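# Seat the part in its fixture and lock the clamp

## Task

Get the part that sits in the fixture resting flat on the pads and touching the stop block and both side blocks, with its clamp locked, and leave no other object on the fixture. A clamp counts as locked once its handle has been pushed beyond its stiffest point and on until it halts.

## Robot and tools

ROBOT. Two arms, left_arm and right_arm. Each ends in a five-finger hand: right_arm has a right hand, left_arm a mirror-image left hand. Calibrated bases in the scene frame: left_arm at (+0.039, +0.253, +0.049) m, right_arm at (-0.009, -0.318, +0.049) m, each yawed only very slightly.

SCENE FRAME. Origin at table-top height, halfway between the nominal bases. +x points forward over the table, +y toward left_arm, +z up. Arm names do not match left and right in the images.

HAND POINT. Each hand's reference point is fixed to the palm, 0.15 m out from the wrist mounting face along the fingers and 0.05 m in front of the palm. Its +z runs along the straight fingers and +y points out of the palm. On the right hand +x runs across the palm away from the thumb. On the left hand +x runs toward the thumb. Straight fingertips reach 0.06 to 0.07 m past the point along +z, and they lie 0.06 m behind it along -y. A bracket on the little-finger side of the wrist sticks out and can strike things.

ROW LAYOUT. Every row holds 28 numbers, each in [-1, 1], and covers both arms even if only one moves. In order: left_arm dx, dy, dz, rx, ry, rz; then left hand little, ring, middle, index, thumb_bend, thumb_turn, force_limit, speed; then the same 14 for right_arm. The six pose numbers are an offset, not a pose. They count from that arm's Hand target as it stood when the action or move began, along the scene-frame axes. 1.0 equals 0.6 m of travel or 180 degrees of turn. rx, ry, rz form one rotation vector, turning about the Hand target's position. Every row of one action counts from that same start. Sending an offset twice moves the arm twice as far. Six zeros re-request the current Hand target. The controller clips commanded orientation to within 40 degrees of the measured one.

HAND NUMBERS. The six motor numbers are absolute targets: +1 open or straight, -1 closed. thumb_turn at -1 swings the thumb in front of the palm, facing the fingers. force_limit runs from about 0 N at -1 to 10 N at +1 (15 N for the two thumb motors). speed runs from near zero at -1 to full at +0.48 and above. No value means keep as is. To leave a hand unchanged, resend the eight numbers last sent for it. If nothing has been sent yet, use its hand_measured, hand_force_limit and hand_speed. For a gentle grip close at speed -0.94 or lower. With the thumb turned in, the hand holds objects 0.035 to 0.065 m thick, or a handle as thin as about 0.025 m.

TOOLS.
execute_actions(actions, cameras): actions is a list of actions. Each action has up to 15 rows, one per 1/30 s step, and a short action repeats its last row. An empty list just returns state plus images. cameras takes a list of names, ["all"], or []. When omitted, images come only for an empty list.
move(target, speed, blend, blocking, cameras): target is one row or up to 15 rows. Every row is an offset from the Hand targets at the start of the move, not from the previous row. speed is in m/s (0.002 to 4.3, default 0.25), and turns are capped at twice that in rad/s. Give one number or one per target. blend, in m, rounds corners; 0 stops at each target. blocking=false returns after about 0.5 s while the move keeps running. Paths are straight, ignore obstacles and the other arm, and last at most 10 s. The result adds a "move:" line with the ending (done, off_target, moving, held, fault). limits=paced means the pose was clipped; limits=held means steps were withheld.
wait(seconds 0 to 10, cameras): lets time pass holding the last commands.
stop(cameras): brakes a running move.
zoom_image(camera, region): region is [x0, y0, x1, y1] in pixels of that camera's latest image, at most 504 by 504.
show_instructions(): shows reference pages.
finished_scene(scene): ends the current scene for good. Pass its number.

CAMERAS. cam_head_left, cam_head_right, cam_high and cam_low give 504x504 images. cam_left_wrist and cam_right_wrist give 672x504 fisheye images.

RESULTS. end_effector_position (m) and end_effector_quat_wxyz are in the scene frame. "Hand target" is the last commanded pose after clipping, and the next offsets start from it. An arm commonly rests 1 to 3 cm, sometimes 5 cm, off its target, usually low; that does not by itself mean contact. Resending zeros re-requests the target; send the remaining gap as an offset. hand_measured, hand_stopped_by (moving, target, force, stalled, fault) and hand_load_n use the motor order above. Loads are in N at the fingertip, positive when pushing the finger open. Joint torques are positive toward larger joint positions; numbers 3 and 4 wrap at ±28 N m. execute_actions results also list positions at some steps.

CAUTIONS. An arm blocked by something keeps pressing. Release it by commanding a target back beyond the hand point. Faster moves and targets set deeper past contact push harder. Do not drop parts, let go of moving parts, slam, or push very hard. Avoid overloading fingers and striking fixed or heavy objects. Let nothing leave the table. Never let the arms touch, including one hand closing on the other's fingers. Keep paths away from each arm's own base. Holding loads, stretching out, or straining toward unreachable poses heats motors. MOTOR HOT shows at 85 °C. At 100 °C that arm goes limp for 30 to 60 s. Loose objects may get an occasional nudge.

Each tool is called as name(argument=value, ...), one argument or row to a line, values as JSON.

Reference images:

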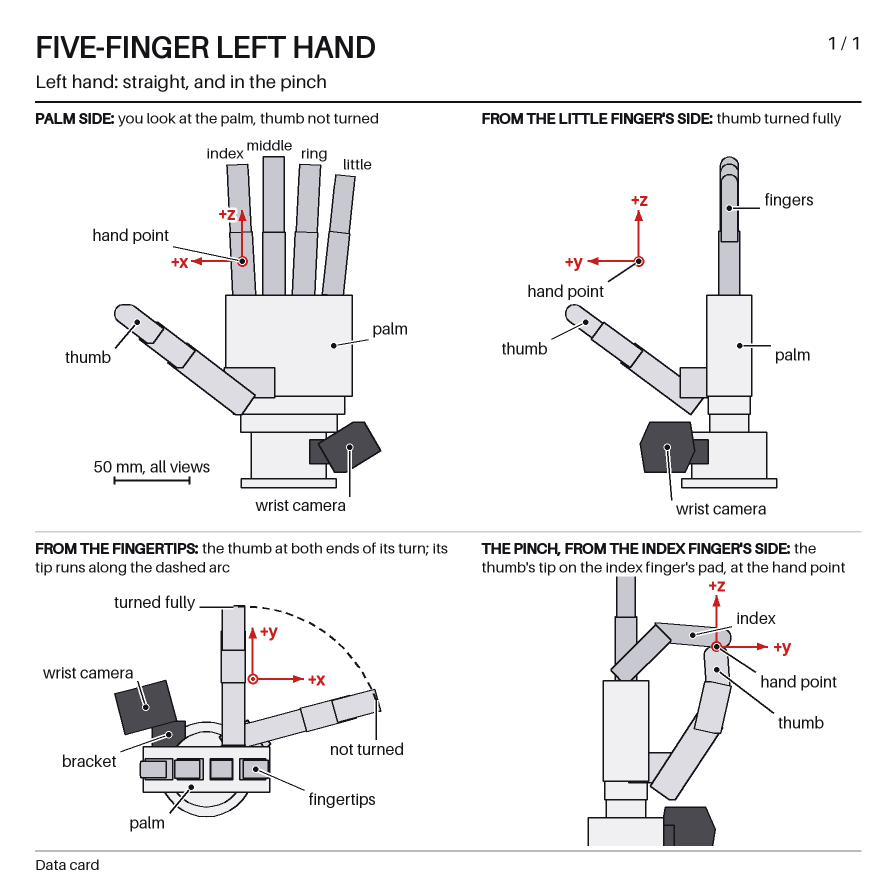

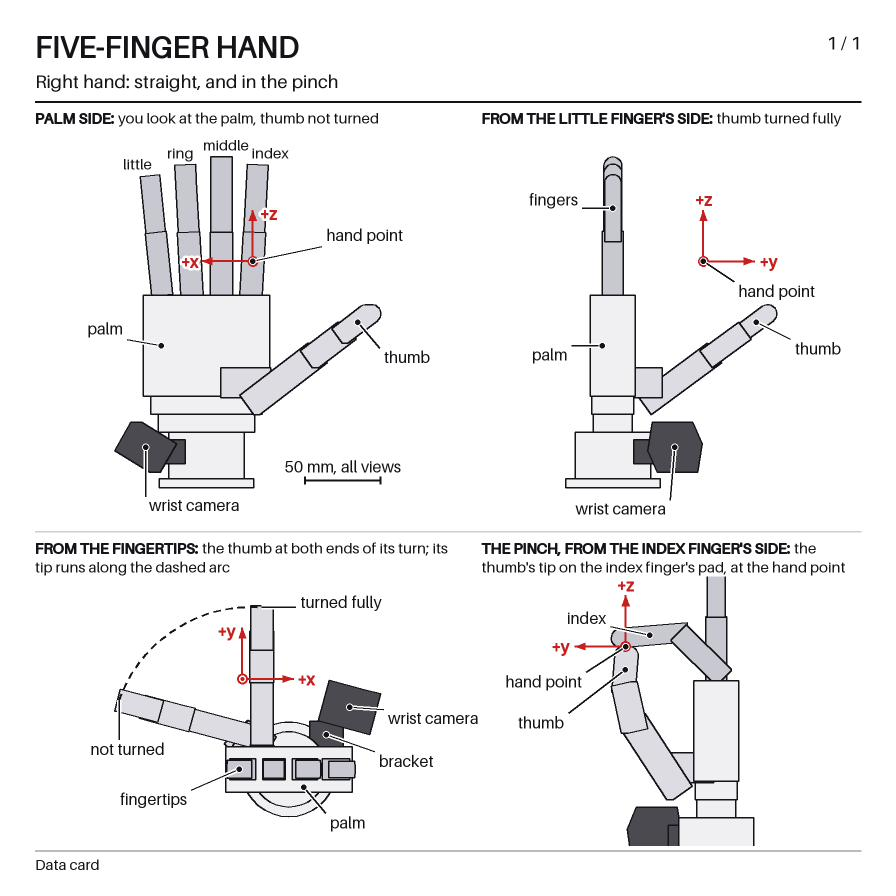

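## Session

execute_actions(
  actions=[],
)

zoom_image(
  camera="cam_head_left",
  region=[70, 140, 250, 260],
)

Scene clock: 0.00 s.
left_arm: end_effector_position=(+0.4822, +0.6981, +0.1992) hand_measured=(+1.000, +1.000, +1.000, +1.000, +1.000, +1.000) hand_load_n=(+0.0, +0.0, +0.5, +0.0, -0.5, +0.0) hand_stopped_by=(target, target, target, target, target, target) hand_force_limit=0.00 hand_speed=-0.80 end_effector_quat_wxyz=(-0.025, +0.762, -0.416, +0.496) | right_arm: end_effector_position=(+0.1177, +0.2168, +0.0997) hand_measured=(+1.000, +1.000, +1.000, +1.000, +1.000, +1.000) hand_load_n=(+0.0, +0.0, +0.0, +0.0, +0.0, +0.0) hand_stopped_by=(target, target, target, target, target, target) hand_force_limit=0.00 hand_speed=-0.80 end_effector_quat_wxyz=(-0.081, -0.600, +0.768, +0.211)
Joint positions: left_arm=[1.083 2.135 1.906 -1.237 1.035 0.429] | right_arm=[1.086 1.845 1.273 -0.977 -0.456 1.322]
Joint velocities: within noise
Joint torques (N m): no reading
Heat: left arm: hottest shoulder 28 °C; right arm: hottest shoulder 28 °C.
Hand target: left_arm +0.4853, +0.7036, +0.2064; -0.036, +0.759, -0.421, +0.496 | right_arm +0.1230, +0.2267, +0.1135; -0.065, -0.603, +0.765, +0.218
camera_calibration:
cam_left_wrist: T_world_to_cam=[[0.597611, 0.452687, 0.661767, -0.739811], [-0.462711, -0.479336, 0.745745, 0.401558], [0.654798, -0.751872, -0.076993, 0.337047], [0, 0, 0, 1]] pos_world=[0.407226, 0.780801, 0.216073]
cam_right_wrist: T_world_to_cam=[[-0.914999, -0.0490481, 0.400465, 0.0780915], [0.23009, 0.751909, 0.617812, -0.242429], [-0.331415, 0.65744, -0.67671, 0.0781974], [0, 0, 0, 1]] pos_world=[0.15315, 0.134705, 0.17142]

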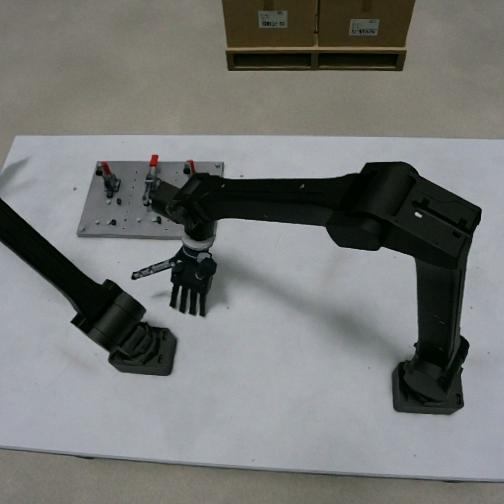

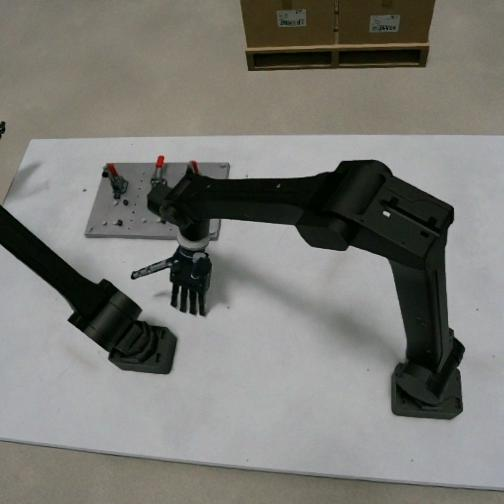

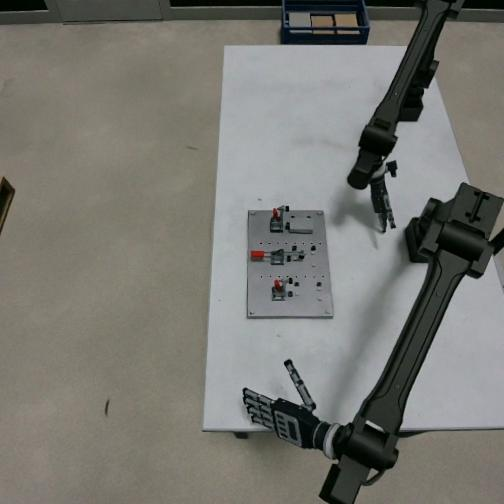

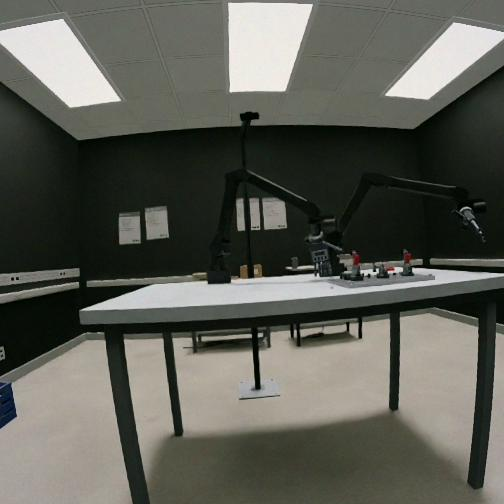

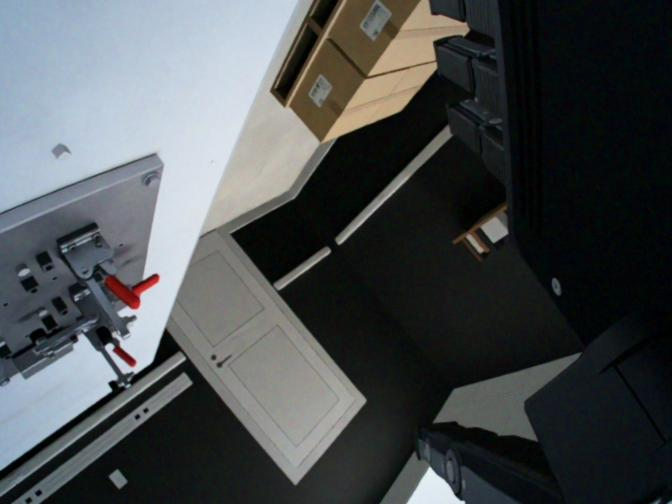

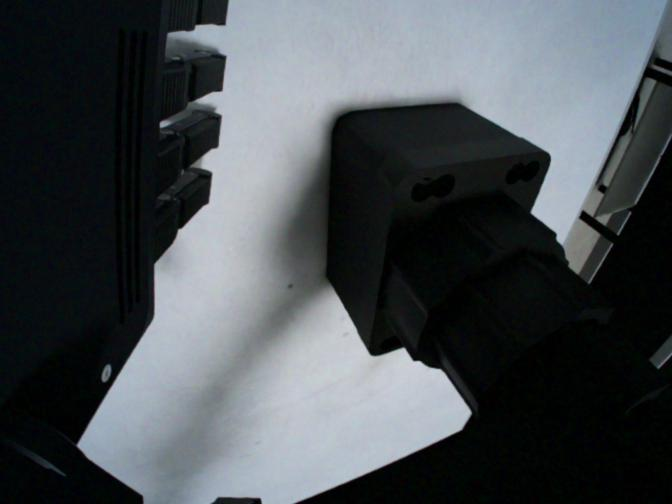

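Scaled by 2.800 from the camera's 504x504 image, which has a finer 720x720 frame.

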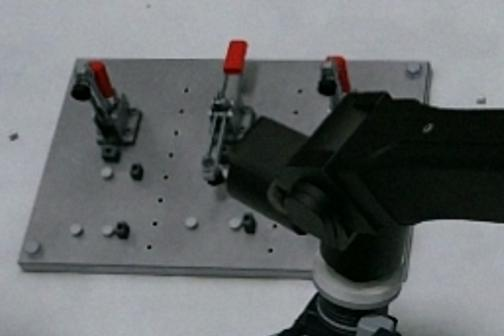

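move(
  target=[
    [-0.05, -0.1, 0.16, 0,0.05,0.05, 1,1,1,1,1,1, 0, -0.8, 0.083,-0.167,0.2,0,0,0, 1,1,1,1,1,1, 0, -0.8],
    [-0.08, -0.25, 0.2, -0.013,0.17,0.15, 1,1,1,1,1,1, 0, -0.8, 0.2,-0.7,0.24,0,0,0, 1,1,1,1,1,1, 0, -0.8],
    [-0.142, -0.673, 0.156, -0.025,0.344,0.292, 1,1,1,1,1,1, 0, -0.8, 0.26,-0.93,0.24,0,0,0, 1,1,1,1,1,1, 0, -0.8],
  ],
  blend=[0.03,0.05,0],
  speed=0.25,
  cameras=["all"],
)

Scene clock: 43.77 s.
left_arm: end_effector_position=(+0.4013, +0.3026, +0.2975) hand_measured=(+1.000, +1.000, +1.000, +1.000, +1.000, +1.000) hand_load_n=(+0.0, +0.0, +0.0, +0.0, +0.0, +0.0) hand_stopped_by=(target, target, target, target, target, target) hand_force_limit=0.00 hand_speed=-0.80 end_effector_quat_wxyz=(+0.002, +1.000, +0.000, +0.000) | right_arm: end_effector_position=(+0.2668, -0.3234, +0.2461) hand_measured=(+1.000, +1.000, +1.000, +1.000, +1.000, +1.000) hand_load_n=(+0.0, +0.0, +0.0, +0.0, +0.0, +0.0) hand_stopped_by=(target, target, target, target, target, target) hand_force_limit=0.00 hand_speed=-0.80 end_effector_quat_wxyz=(-0.048, -0.603, +0.771, +0.202)
Joint positions: left_arm=[0.345 1.251 1.265 -1.586 0.003 -1.249] | right_arm=[-0.228 1.477 1.218 -1.695 -0.171 -0.031]
Joint torques (N m): left_arm=[-1.03 -9.88 8.06 -0.42 -0.11 -0.2] | right_arm=[-0.03 -10.81 9.18 -0.34 -0.04 -0.1]
Heat: left arm: hottest elbow 34 °C; right arm: hottest elbow 30 °C.
Hand target: left_arm +0.4001, +0.2998, +0.3000; +0.000, +1.000, +0.000, +0.000 | right_arm +0.2791, -0.3312, +0.2574; -0.065, -0.603, +0.765, +0.218
Off the commanded pose: left_arm 0.004 m, 0 deg | right_arm 0.019 m, 3 deg.
joint sent to its limit (right arm) — joint 4 (wrist pitch), lower limit. The joint targets are off in orientation, not in position.
move: off_target (right_arm)
camera_calibration:
cam_left_wrist: T_world_to_cam=[[0.284891, 0.957809, 0.0379219, -0.419252], [0.788515, -0.256665, 0.558898, -0.412771], [0.545051, -0.129323, -0.828369, 0.179336], [0, 0, 0, 1]] pos_world=[0.34717, 0.318812, 0.395152]
cam_right_wrist: T_world_to_cam=[[-0.938778, -0.04715, 0.341282, 0.150926], [0.199104, 0.734173, 0.649113, 0.0338159], [-0.281165, 0.677324, -0.679837, 0.575553], [0, 0, 0, 1]] pos_world=[0.296779, -0.407546, 0.317824]

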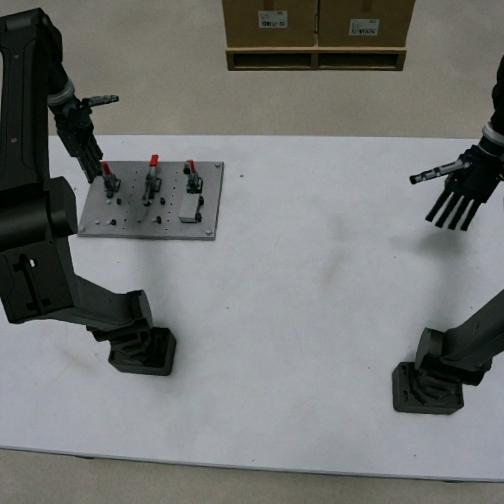

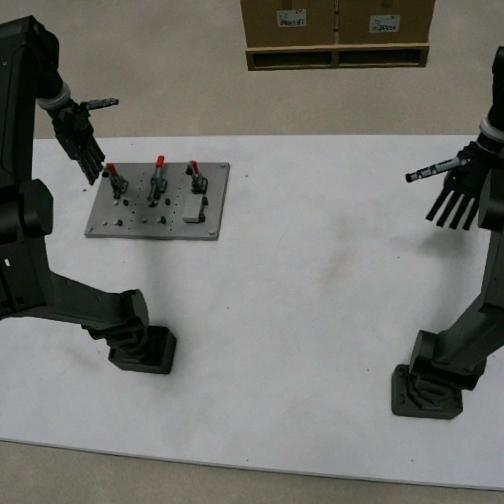

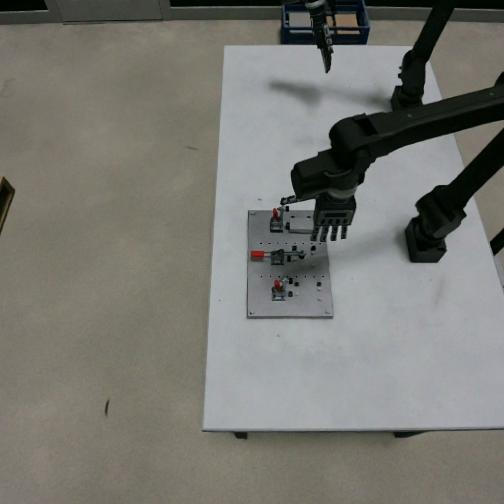

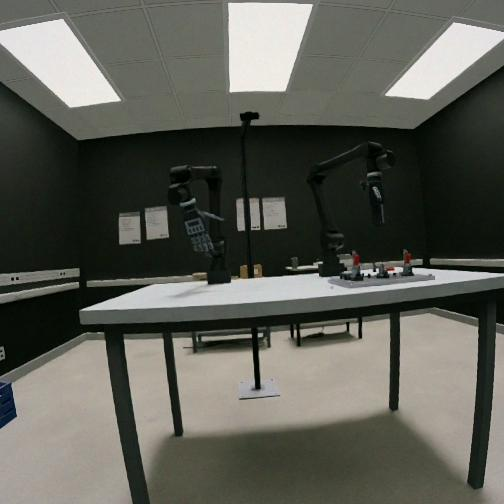

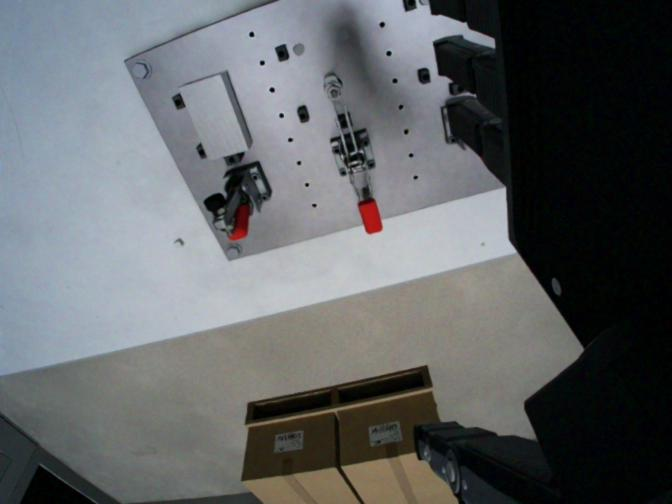

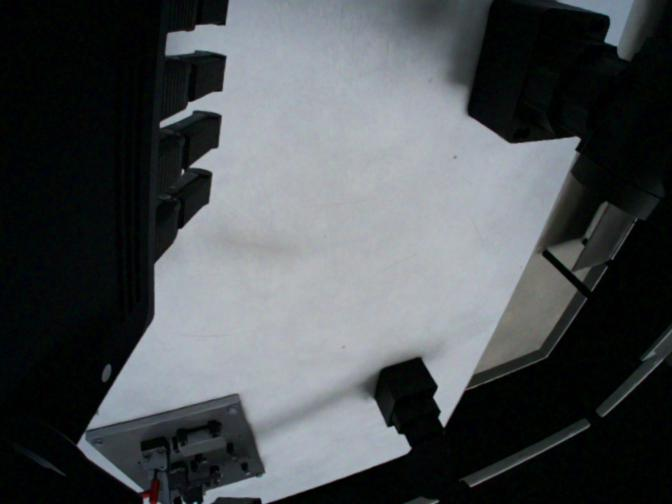

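zoom_image(
  camera="cam_left_wrist",
  region=[120, 40, 320, 270],
)

zoom_image(
  camera="cam_left_wrist",
  region=[160, 60, 260, 180],
)

zoom_image(
  camera="cam_head_right",
  region=[80, 140, 250, 260],
)

zoom_image(
  camera="cam_low",
  region=[320, 230, 450, 300],
)

Scaled by 2.191 from the camera's 672x504 image, which has a finer 960x720 frame.

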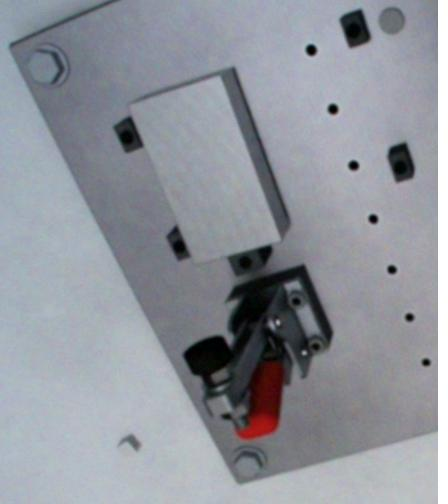

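Scaled by 4.200 from the camera's 672x504 image, which has a finer 960x720 frame.

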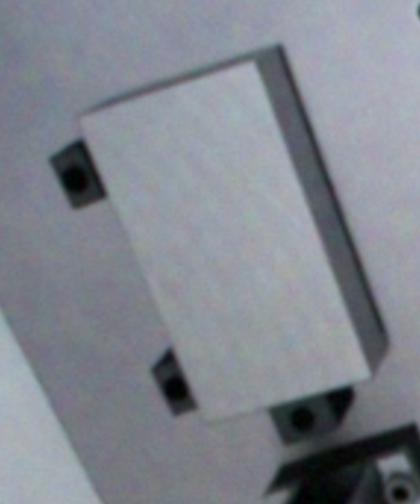

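Scaled by 2.965 from the camera's 504x504 image, which has a finer 720x720 frame.

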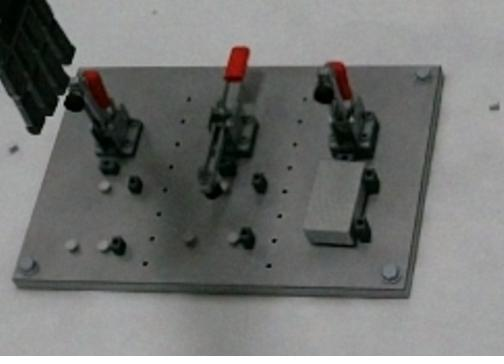

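Scaled by 3.877 from the camera's 504x504 image, which has a finer 720x720 frame.

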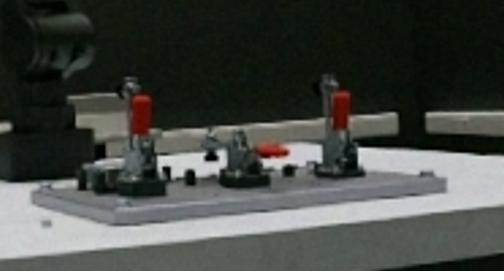

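move(
  target=[
    [0.02, -0.195, -0.13, 0,0,0, 1,1,1,1,1,-1, 0, 0.3, 0,0,0,0,0,0, 1,1,1,1,1,1, 0, -0.8],
    [0.02, -0.195, -0.25, 0,0,0, 1,1,1,1,1,-1, 0, 0.3, 0,0,0,0,0,0, 1,1,1,1,1,1, 0, -0.8],
  ],
  speed=[0.2,0.12],
  blend=[0.01,0],
  cameras=["cam_left_wrist","cam_high","cam_low","cam_head_right"],
)

Scene clock: 132.80 s.
left_arm: end_effector_position=(+0.4103, +0.1850, +0.1530) hand_measured=(+1.000, +1.000, +1.000, +1.000, +1.000, -1.000) hand_load_n=(+0.0, +0.0, +0.0, +0.0, +0.0, +0.0) hand_stopped_by=(target, target, target, target, target, target) hand_force_limit=0.00 hand_speed=0.30 end_effector_quat_wxyz=(+0.002, +1.000, +0.000, +0.000) | right_arm: end_effector_position=(+0.2668, -0.3234, +0.2461) hand_measured=(+1.000, +1.000, +1.000, +1.000, +1.000, +1.000) hand_load_n=(+0.0, +0.0, +0.0, +0.0, +0.0, +0.0) hand_stopped_by=(target, target, target, target, target, target) hand_force_limit=0.00 hand_speed=-0.80 end_effector_quat_wxyz=(-0.048, -0.603, +0.770, +0.202)
Joint positions: left_arm=[0.002 1.298 0.92 -1.192 0.003 -1.592] | right_arm=[-0.228 1.477 1.218 -1.695 -0.171 -0.031]
Joint torques (N m): left_arm=[-1.08 -8.64 7.21 0.1 -0.1 -0.2] | right_arm=[0.09 -10.64 9.16 -0.31 -0.03 -0.09]
Heat: left arm: hottest elbow 34 °C; right arm: hottest elbow 37 °C.
Hand target: left_arm +0.4121, +0.1827, +0.1500; +0.000, +1.000, +0.000, +0.000 | right_arm +0.2791, -0.3312, +0.2574; -0.065, -0.603, +0.765, +0.218
Off the commanded pose: left_arm 0.004 m, 0 deg | right_arm 0.018 m, 3 deg.
joint sent to its limit (right arm) — joint 4 (wrist pitch), lower limit. The joint targets are off in orientation, not in position.
move: off_target (right_arm)
camera_calibration:
cam_left_wrist: T_world_to_cam=[[0.284578, 0.957904, 0.0378821, -0.303595], [0.788495, -0.256359, 0.559067, -0.369387], [0.545244, -0.129228, -0.828257, 0.0394066], [0, 0, 0, 1]] pos_world=[0.35617, 0.201212, 0.250652]
Images, in order (width x height): cam_head_right 504x504, cam_high 504x504, cam_low 504x504, cam_left_wrist 672x504.

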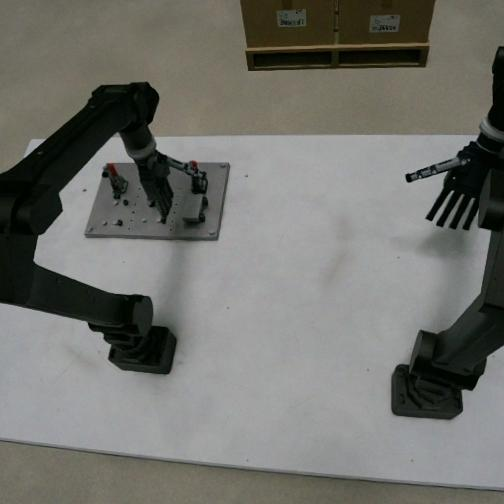

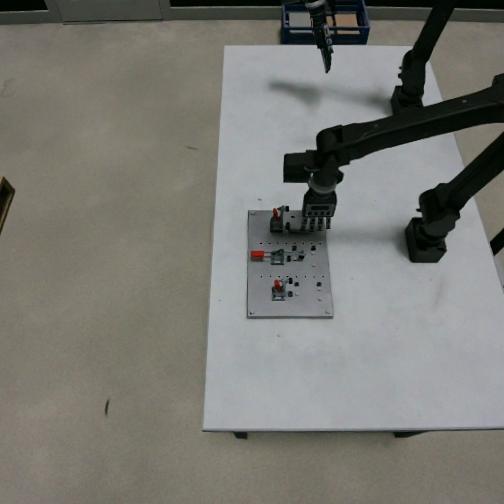

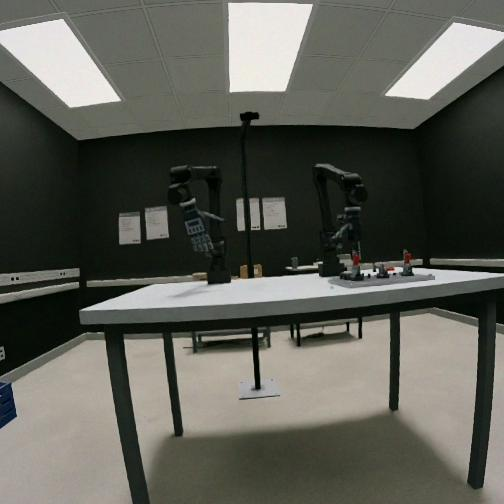

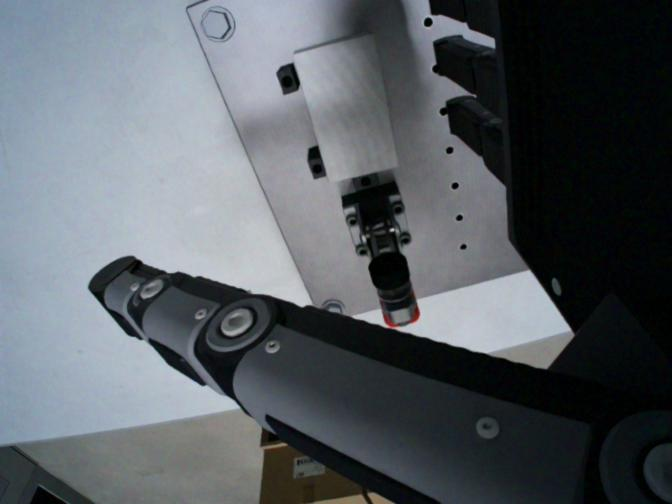

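move(
  target=[
    [0.003, 0.0, -0.088, 0,0,0, 1,1,1,1,1,-1, 0, 0.3, 0,0,0,0,0,0, 1,1,1,1,1,1, 0, -0.8],
    [0.003, -0.025, -0.088, 0,0,0, 1,1,1,1,1,-1, 0, 0.3, 0,0,0,0,0,0, 1,1,1,1,1,1, 0, -0.8],
  ],
  speed=[0.1,0.04],
  cameras=["cam_left_wrist","cam_head_right"],
)

zoom_image(
  camera="cam_left_wrist",
  region=[260, 0, 510, 240],
)

Scene clock: 146.73 s.
left_arm: end_effector_position=(+0.4122, +0.1700, +0.1006) hand_measured=(+1.000, +1.000, +1.000, +1.000, +1.000, -1.000) hand_load_n=(+0.0, -0.5, +0.0, +0.0, +0.0, +0.0) hand_stopped_by=(target, target, target, target, target, target) hand_force_limit=0.00 hand_speed=0.30 end_effector_quat_wxyz=(+0.001, +1.000, +0.000, +0.000) | right_arm: end_effector_position=(+0.2668, -0.3234, +0.2461) hand_measured=(+1.000, +1.000, +1.000, +1.000, +1.000, +1.000) hand_load_n=(+0.0, +0.0, +0.0, +0.0, +0.0, +0.0) hand_stopped_by=(target, target, target, target, target, target) hand_force_limit=0.00 hand_speed=-0.80 end_effector_quat_wxyz=(-0.048, -0.603, +0.770, +0.202)
Joint positions: left_arm=[-0.042 1.374 0.837 -1.033 0.003 -1.635] | right_arm=[-0.228 1.477 1.218 -1.695 -0.171 -0.031]
Joint torques (N m): left_arm=[-1.03 -8.88 6.74 0.12 -0.07 -0.21] | right_arm=[0.09 -10.7 9.2 -0.31 -0.04 -0.08]
Heat: left arm: hottest elbow 34 °C; right arm: hottest elbow 37 °C.
Hand target: left_arm +0.4139, +0.1677, +0.0972; +0.000, +1.000, +0.000, +0.000 | right_arm +0.2791, -0.3312, +0.2574; -0.065, -0.603, +0.765, +0.218
Off the commanded pose: left_arm 0.004 m, 0 deg | right_arm 0.018 m, 3 deg.
joint sent to its limit (right arm) — joint 4 (wrist pitch), lower limit. The joint targets are off in orientation, not in position.
move: off_target (right_arm)
camera_calibration:
cam_left_wrist: T_world_to_cam=[[0.285236, 0.957683, 0.0385276, -0.288049], [0.787733, -0.257138, 0.559782, -0.345004], [0.546, -0.12932, -0.827744, -0.00721554], [0, 0, 0, 1]] pos_world=[0.357873, 0.186212, 0.198252]
Images, in order (width x height): cam_head_right 504x504, cam_left_wrist 672x504.

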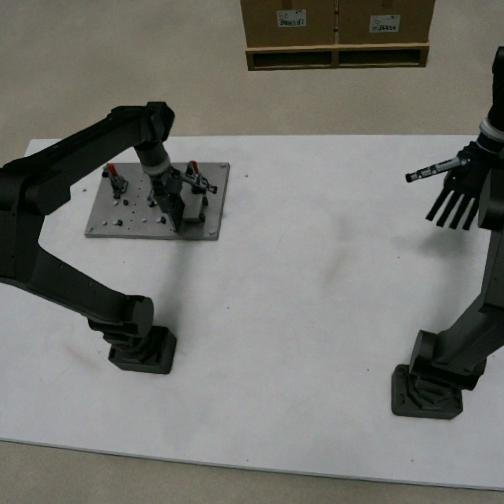

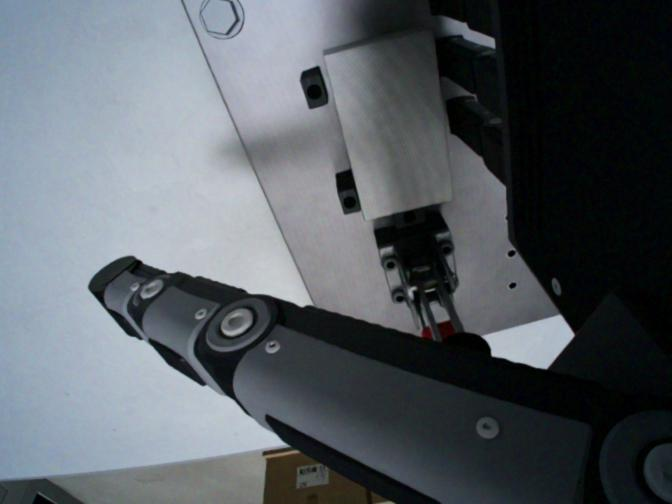

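Scaled by 2.016 from the camera's 672x504 image, which has a finer 960x720 frame.

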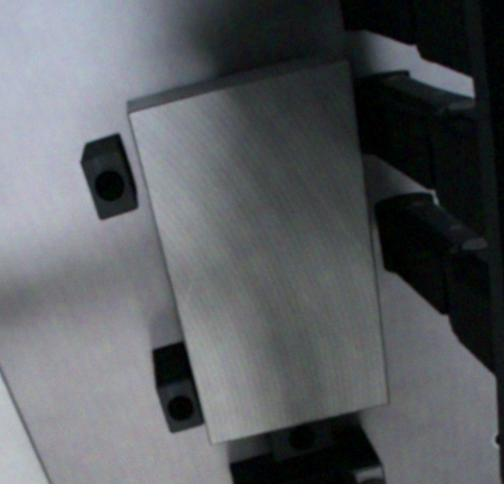

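move(
  target=[0.0, -0.02, 0, 0,0,0, 1,1,1,1,1,-1, 0, 0.3, 0,0,0,0,0,0, 1,1,1,1,1,1, 0, -0.8],
  speed=0.04,
  cameras=["cam_left_wrist"],
)

zoom_image(
  camera="cam_left_wrist",
  region=[280, 0, 530, 240],
)

Scene clock: 158.27 s.
left_arm: end_effector_position=(+0.4120, +0.1628, +0.1000) hand_measured=(+1.000, +1.000, +1.000, +1.000, +1.000, -1.000) hand_load_n=(+0.0, +0.0, +0.5, +0.0, +0.0, +0.0) hand_stopped_by=(target, target, target, target, target, target) hand_force_limit=0.00 hand_speed=0.30 end_effector_quat_wxyz=(-0.003, +1.000, +0.004, +0.001) | right_arm: end_effector_position=(+0.2668, -0.3234, +0.2461) hand_measured=(+1.000, +1.000, +1.000, +1.000, +1.000, +1.000) hand_load_n=(+0.0, +0.0, +0.0, +0.0, +0.0, +0.0) hand_stopped_by=(target, target, target, target, target, target) hand_force_limit=0.00 hand_speed=-0.80 end_effector_quat_wxyz=(-0.048, -0.603, +0.770, +0.202)
Joint positions: left_arm=[-0.069 1.374 0.837 -1.033 -0.006 -1.67] | right_arm=[-0.228 1.477 1.218 -1.695 -0.171 -0.031]
Joint torques (N m): left_arm=[-1.61 -8.64 6.93 0.13 0.3 -0.18] | right_arm=[0.09 -10.87 9.2 -0.35 -0.04 -0.1]
Heat: left arm: hottest elbow 33 °C; right arm: hottest elbow 37 °C.
Hand target: left_arm +0.4139, +0.1558, +0.0972; +0.000, +1.000, +0.001, +0.000 | right_arm +0.2791, -0.3312, +0.2574; -0.065, -0.603, +0.765, +0.218
Off the commanded pose: left_arm 0.008 m, 1 deg | right_arm 0.018 m, 3 deg.
joint sent to its limit (right arm) — joint 4 (wrist pitch), lower limit. The joint targets are off in orientation, not in position.
move: off_target (right_arm)
camera_calibration:
cam_left_wrist: T_world_to_cam=[[0.277213, 0.959661, 0.0469409, -0.278964], [0.789692, -0.2554, 0.557815, -0.347233], [0.547302, -0.117564, -0.828637, -0.0110184], [0, 0, 0, 1]] pos_world=[0.35757, 0.177732, 0.197656]
Images, in order (width x height): cam_left_wrist 672x504.

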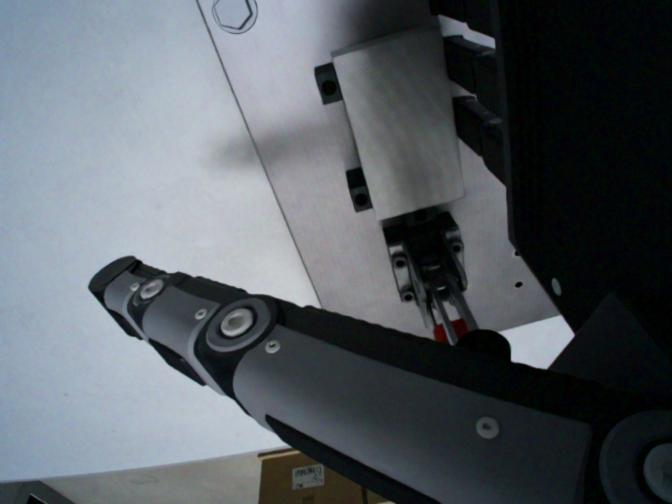

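Scaled by 2.016 from the camera's 672x504 image, which has a finer 960x720 frame.

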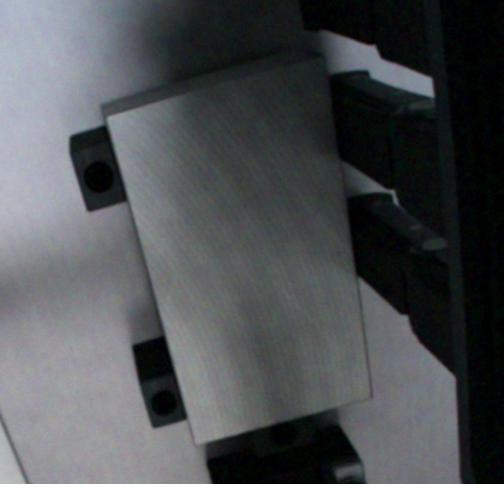

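move(
  target=[0.0, -0.009, 0, 0,0,0, 1,1,1,1,1,-1, 0, 0.3, 0,0,0,0,0,0, 1,1,1,1,1,1, 0, -0.8],
  speed=0.04,
  cameras=["cam_left_wrist"],
)

zoom_image(
  camera="cam_left_wrist",
  region=[290, 10, 490, 230],
)

Scene clock: 169.60 s.
left_arm: end_effector_position=(+0.4124, +0.1621, +0.0994) hand_measured=(+1.000, +1.000, +1.000, +1.000, +1.000, -1.000) hand_load_n=(+0.0, +0.0, +0.5, +0.0, +0.0, +0.0) hand_stopped_by=(target, target, target, target, target, target) hand_force_limit=0.00 hand_speed=0.30 end_effector_quat_wxyz=(-0.008, +1.000, +0.008, +0.001) | right_arm: end_effector_position=(+0.2668, -0.3234, +0.2461) hand_measured=(+1.000, +1.000, +1.000, +1.000, +1.000, +1.000) hand_load_n=(+0.0, +0.0, +0.0, +0.0, +0.0, +0.0) hand_stopped_by=(target, target, target, target, target, target) hand_force_limit=0.00 hand_speed=-0.80 end_effector_quat_wxyz=(-0.048, -0.603, +0.770, +0.202)
Joint positions: left_arm=[-0.077 1.374 0.837 -1.033 -0.016 -1.686] | right_arm=[-0.228 1.477 1.218 -1.695 -0.171 -0.031]
Joint torques (N m): left_arm=[-2.14 -8.53 7.04 0.12 0.73 -0.18] | right_arm=[0.15 -10.64 9.17 -0.31 -0.02 -0.1]
Heat: left arm: hottest elbow 33 °C; right arm: hottest elbow 37 °C.
Hand target: left_arm +0.4139, +0.1504, +0.0972; +0.000, +1.000, +0.001, +0.000 | right_arm +0.2791, -0.3312, +0.2574; -0.065, -0.603, +0.765, +0.218
Off the commanded pose: left_arm 0.012 m, 1 deg | right_arm 0.018 m, 3 deg.
joint sent to its limit (right arm) — joint 4 (wrist pitch), lower limit. The joint targets are off in orientation, not in position.
move: off_target (left_arm, right_arm)
camera_calibration:
cam_left_wrist: T_world_to_cam=[[0.269809, 0.961263, 0.0563649, -0.276497], [0.791041, -0.254647, 0.556245, -0.348005], [0.549051, -0.105493, -0.829105, -0.0143531], [0, 0, 0, 1]] pos_world=[0.357768, 0.175654, 0.197261]
Images, in order (width x height): cam_left_wrist 672x504.

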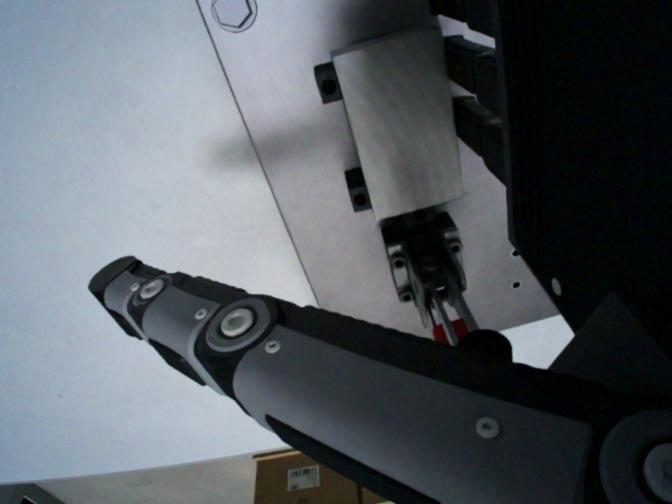

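Scaled by 2.291 from the camera's 672x504 image, which has a finer 960x720 frame.

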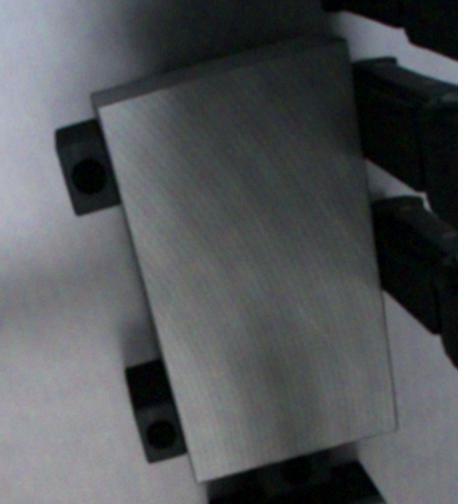

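move(
  target=[
    [0, 0.06, 0, 0,0,0, 1,1,1,1,1,-1, 0, 0.3, 0,0,0,0,0,0, 1,1,1,1,1,1, 0, -0.8],
    [0, 0.06, 0.2, 0,0,0, -1,-1,-1,1,1,-1, 0, 0.3, 0,0,0,0,0,0, 1,1,1,1,1,1, 0, -0.8],
    [-0.24, 0.066, 0.2, 0,0,-0.5, -1,-1,-1,1,1,-1, 0, 0.3, 0,0,0,0,0,0, 1,1,1,1,1,1, 0, -0.8],
    [-0.24, 0.066, 0.02, 0,0,-0.5, -1,-1,-1,1,1,-1, 0, 0.3, 0,0,0,0,0,0, 1,1,1,1,1,1, 0, -0.8],
  ],
  speed=[0.1,0.25,0.25,0.15],
  blend=[0.01,0.03,0.01,0],
  cameras=["cam_left_wrist","cam_head_right","cam_high"],
)

zoom_image(
  camera="cam_head_right",
  region=[130, 150, 230, 260],
)

Scene clock: 193.53 s.
left_arm: end_effector_position=(+0.2693, +0.1920, +0.1116) hand_measured=(-1.000, -1.000, -1.000, +1.000, +1.000, -1.000) hand_load_n=(+0.0, +0.0, +0.0, +0.0, +0.0, +0.0) hand_stopped_by=(target, target, target, target, target, target) hand_force_limit=0.00 hand_speed=0.30 end_effector_quat_wxyz=(-0.001, +0.713, -0.701, -0.001) | right_arm: end_effector_position=(+0.2668, -0.3234, +0.2461) hand_measured=(+1.000, +1.000, +1.000, +1.000, +1.000, +1.000) hand_load_n=(+0.0, +0.0, +0.0, +0.0, +0.0, +0.0) hand_stopped_by=(target, target, target, target, target, target) hand_force_limit=0.00 hand_speed=-0.80 end_effector_quat_wxyz=(-0.048, -0.603, +0.770, +0.202)
Joint positions: left_arm=[-0.079 1.214 0.729 -1.087 -0.003 -0.119] | right_arm=[-0.228 1.477 1.218 -1.695 -0.171 -0.031]
Joint torques (N m): left_arm=[-1.03 -6.65 6.8 0.01 0.07 -0.01] | right_arm=[0.15 -10.64 9.18 -0.31 -0.04 -0.09]
Heat: left arm: hottest elbow 33 °C; right arm: hottest elbow 38 °C.
Hand target: left_arm +0.2698, +0.1900, +0.1092; +0.000, +0.707, -0.707, -0.001 | right_arm +0.2791, -0.3312, +0.2574; -0.065, -0.603, +0.765, +0.218
Off the commanded pose: left_arm 0.003 m, 1 deg | right_arm 0.018 m, 3 deg.
joint sent to its limit (right arm) — joint 4 (wrist pitch), lower limit. The joint targets are off in orientation, not in position.
move: off_target (right_arm); blend cut to 0 m at target 2; target 2's new numbers were sent with left_arm's hand 0.021 m and 2 deg from that target
camera_calibration:
cam_left_wrist: T_world_to_cam=[[0.962284, -0.269043, 0.0403073, -0.21582], [-0.245315, -0.794109, 0.556068, 0.148743], [-0.117598, -0.544984, -0.830159, 0.341458], [0, 0, 0, 1]] pos_world=[0.284324, 0.246142, 0.209452]
Images, in order (width x height): cam_head_right 504x504, cam_high 504x504, cam_left_wrist 672x504.

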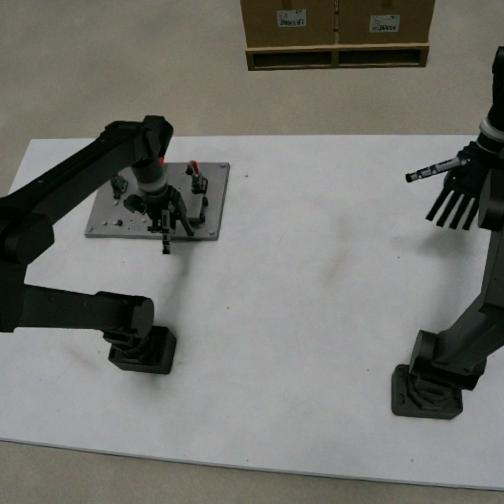

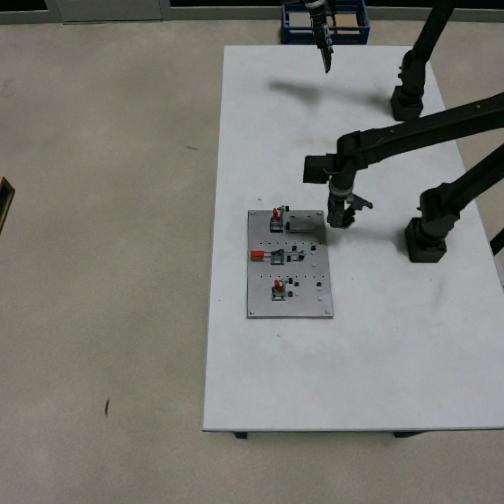

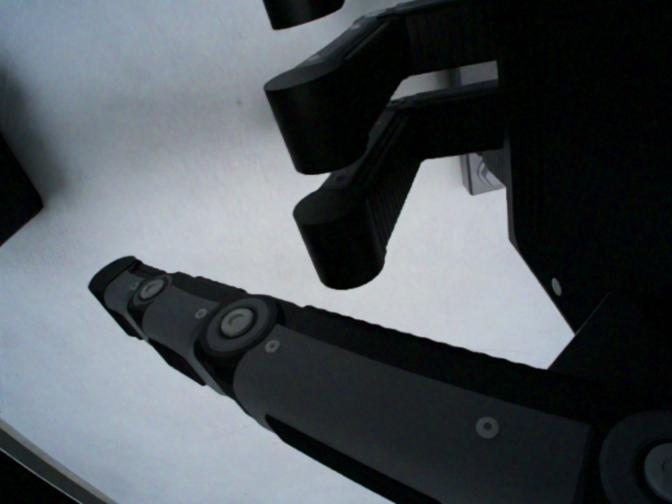

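Scaled by 4.582 from the camera's 504x504 image, which has a finer 720x720 frame.

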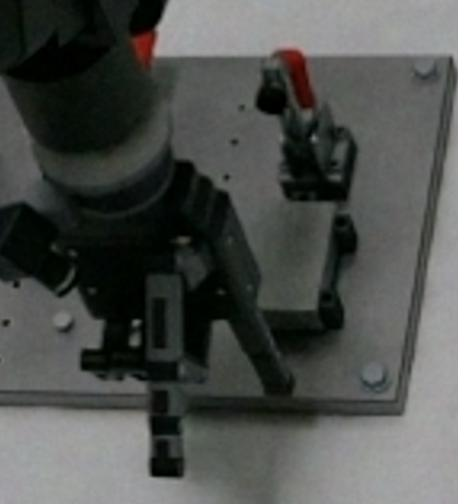

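move(
  target=[
    [0.05, -0.008, 0, 0,0,0, -1,-1,-1,1,1,-1, 0, 0.3, 0,0,0,0,0,0, 1,1,1,1,1,1, 0, -0.8],
    [0.075, -0.008, 0, 0,0,0, -1,-1,-1,1,1,-1, 0, 0.3, 0,0,0,0,0,0, 1,1,1,1,1,1, 0, -0.8],
  ],
  speed=[0.1,0.04],
  blend=[0.005,0],
  cameras=["cam_head_right"],
)

zoom_image(
  camera="cam_head_right",
  region=[130, 150, 230, 260],
)

Scene clock: 218.70 s.
left_arm: end_effector_position=(+0.2941, +0.1887, +0.1007) hand_measured=(-1.000, -1.000, -1.000, +1.000, +1.000, -1.000) hand_load_n=(+0.0, +0.0, +0.0, +0.0, +0.0, -0.5) hand_stopped_by=(target, target, target, target, target, target) hand_force_limit=0.00 hand_speed=0.30 end_effector_quat_wxyz=(+0.012, +0.712, -0.702, -0.017) | right_arm: end_effector_position=(+0.2668, -0.3234, +0.2461) hand_measured=(+1.000, +1.000, +1.000, +1.000, +1.000, +1.000) hand_load_n=(-0.5, +0.0, +0.0, +0.0, +0.0, +0.0) hand_stopped_by=(target, target, target, target, target, target) hand_force_limit=0.00 hand_speed=-0.80 end_effector_quat_wxyz=(-0.048, -0.603, +0.770, +0.202)
Joint positions: left_arm=[-0.082 1.336 0.795 -1.07 -0.003 -0.119] | right_arm=[-0.228 1.477 1.218 -1.695 -0.171 -0.031]
Joint torques (N m): left_arm=[-0.85 -8.12 9.73 -0.02 0.05 -0.01] | right_arm=[0.15 -10.7 9.16 -0.35 -0.03 -0.09]
Heat: left arm: hottest elbow 32 °C; right arm: hottest elbow 38 °C.
Hand target: left_arm +0.3149, +0.1852, +0.1093; +0.000, +0.707, -0.707, +0.000 | right_arm +0.2791, -0.3312, +0.2574; -0.065, -0.603, +0.765, +0.218
Off the commanded pose: left_arm 0.023 m, 2 deg | right_arm 0.018 m, 3 deg.
joint sent to its limit (right arm) — joint 4 (wrist pitch), lower limit. The joint targets are off in orientation, not in position.
move: off_target (left_arm, right_arm)
Images, in order (width x height): cam_head_right 504x504.

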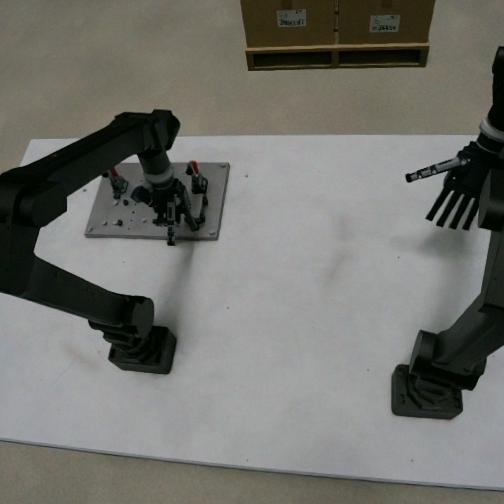

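Scaled by 4.582 from the camera's 504x504 image, which has a finer 720x720 frame.

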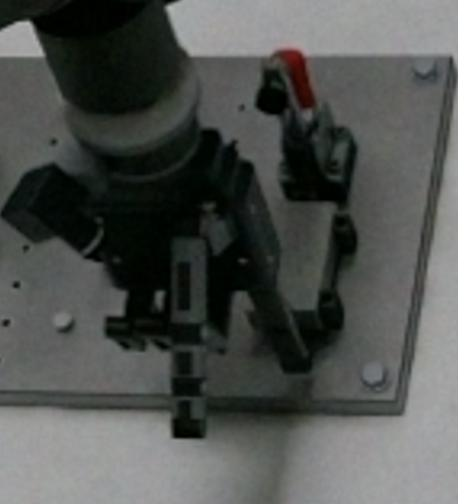

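move(
  target=[0.025, -0.004, 0.005, 0,0,0, -1,-1,-1,1,1,-1, 0, 0.3, 0,0,0,0,0,0, 1,1,1,1,1,1, 0, -0.8],
  speed=0.04,
  cameras=["cam_head_right"],
)

zoom_image(
  camera="cam_head_right",
  region=[130, 150, 230, 260],
)

Scene clock: 230.67 s.
left_arm: end_effector_position=(+0.3112, +0.1869, +0.1034) hand_measured=(-1.000, -1.000, -1.000, +1.000, +1.000, -1.000) hand_load_n=(+0.0, +0.0, +0.0, +0.0, +0.0, +0.0) hand_stopped_by=(target, target, target, target, target, target) hand_force_limit=0.00 hand_speed=0.30 end_effector_quat_wxyz=(+0.009, +0.712, -0.702, -0.014) | right_arm: end_effector_position=(+0.2668, -0.3234, +0.2461) hand_measured=(+1.000, +1.000, +1.000, +1.000, +1.000, +1.000) hand_load_n=(+0.0, +0.0, +0.0, +0.0, +0.0, +0.0) hand_stopped_by=(target, target, target, target, target, target) hand_force_limit=0.00 hand_speed=-0.80 end_effector_quat_wxyz=(-0.048, -0.603, +0.770, +0.202)
Joint positions: left_arm=[-0.082 1.371 0.838 -1.07 -0.003 -0.119] | right_arm=[-0.228 1.477 1.218 -1.695 -0.171 -0.031]
Joint torques (N m): left_arm=[-0.97 -8.64 9.77 -0.28 0.06 -0.03] | right_arm=[0.09 -10.75 9.17 -0.34 -0.04 -0.1]
Heat: left arm: hottest elbow 34 °C; right arm: hottest elbow 38 °C.
Hand target: left_arm +0.3298, +0.1828, +0.1122; +0.000, +0.707, -0.707, -0.001 | right_arm +0.2791, -0.3312, +0.2574; -0.065, -0.603, +0.765, +0.218
Off the commanded pose: left_arm 0.021 m, 2 deg | right_arm 0.018 m, 3 deg.
joint sent to its limit (right arm) — joint 4 (wrist pitch), lower limit. The joint targets are off in orientation, not in position.
move: off_target (left_arm, right_arm)
Images, in order (width x height): cam_head_right 504x504.

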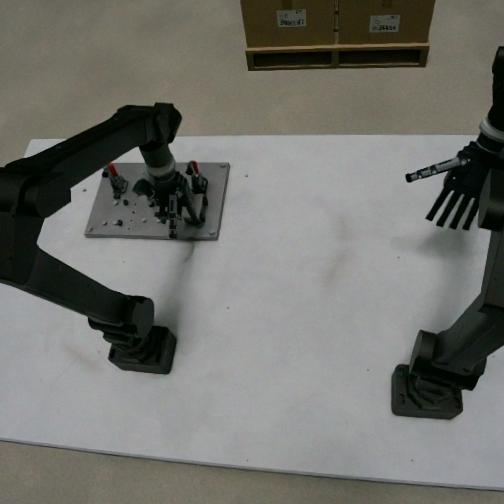

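Scaled by 4.582 from the camera's 504x504 image, which has a finer 720x720 frame.

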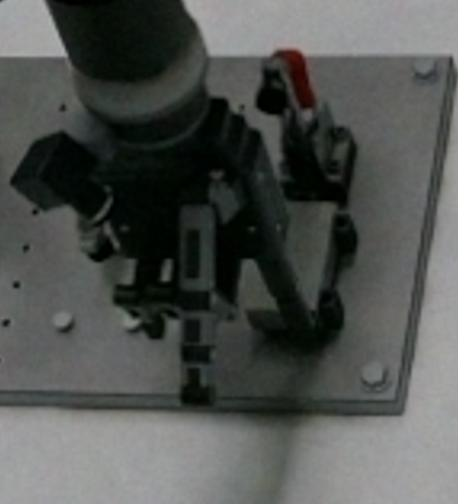

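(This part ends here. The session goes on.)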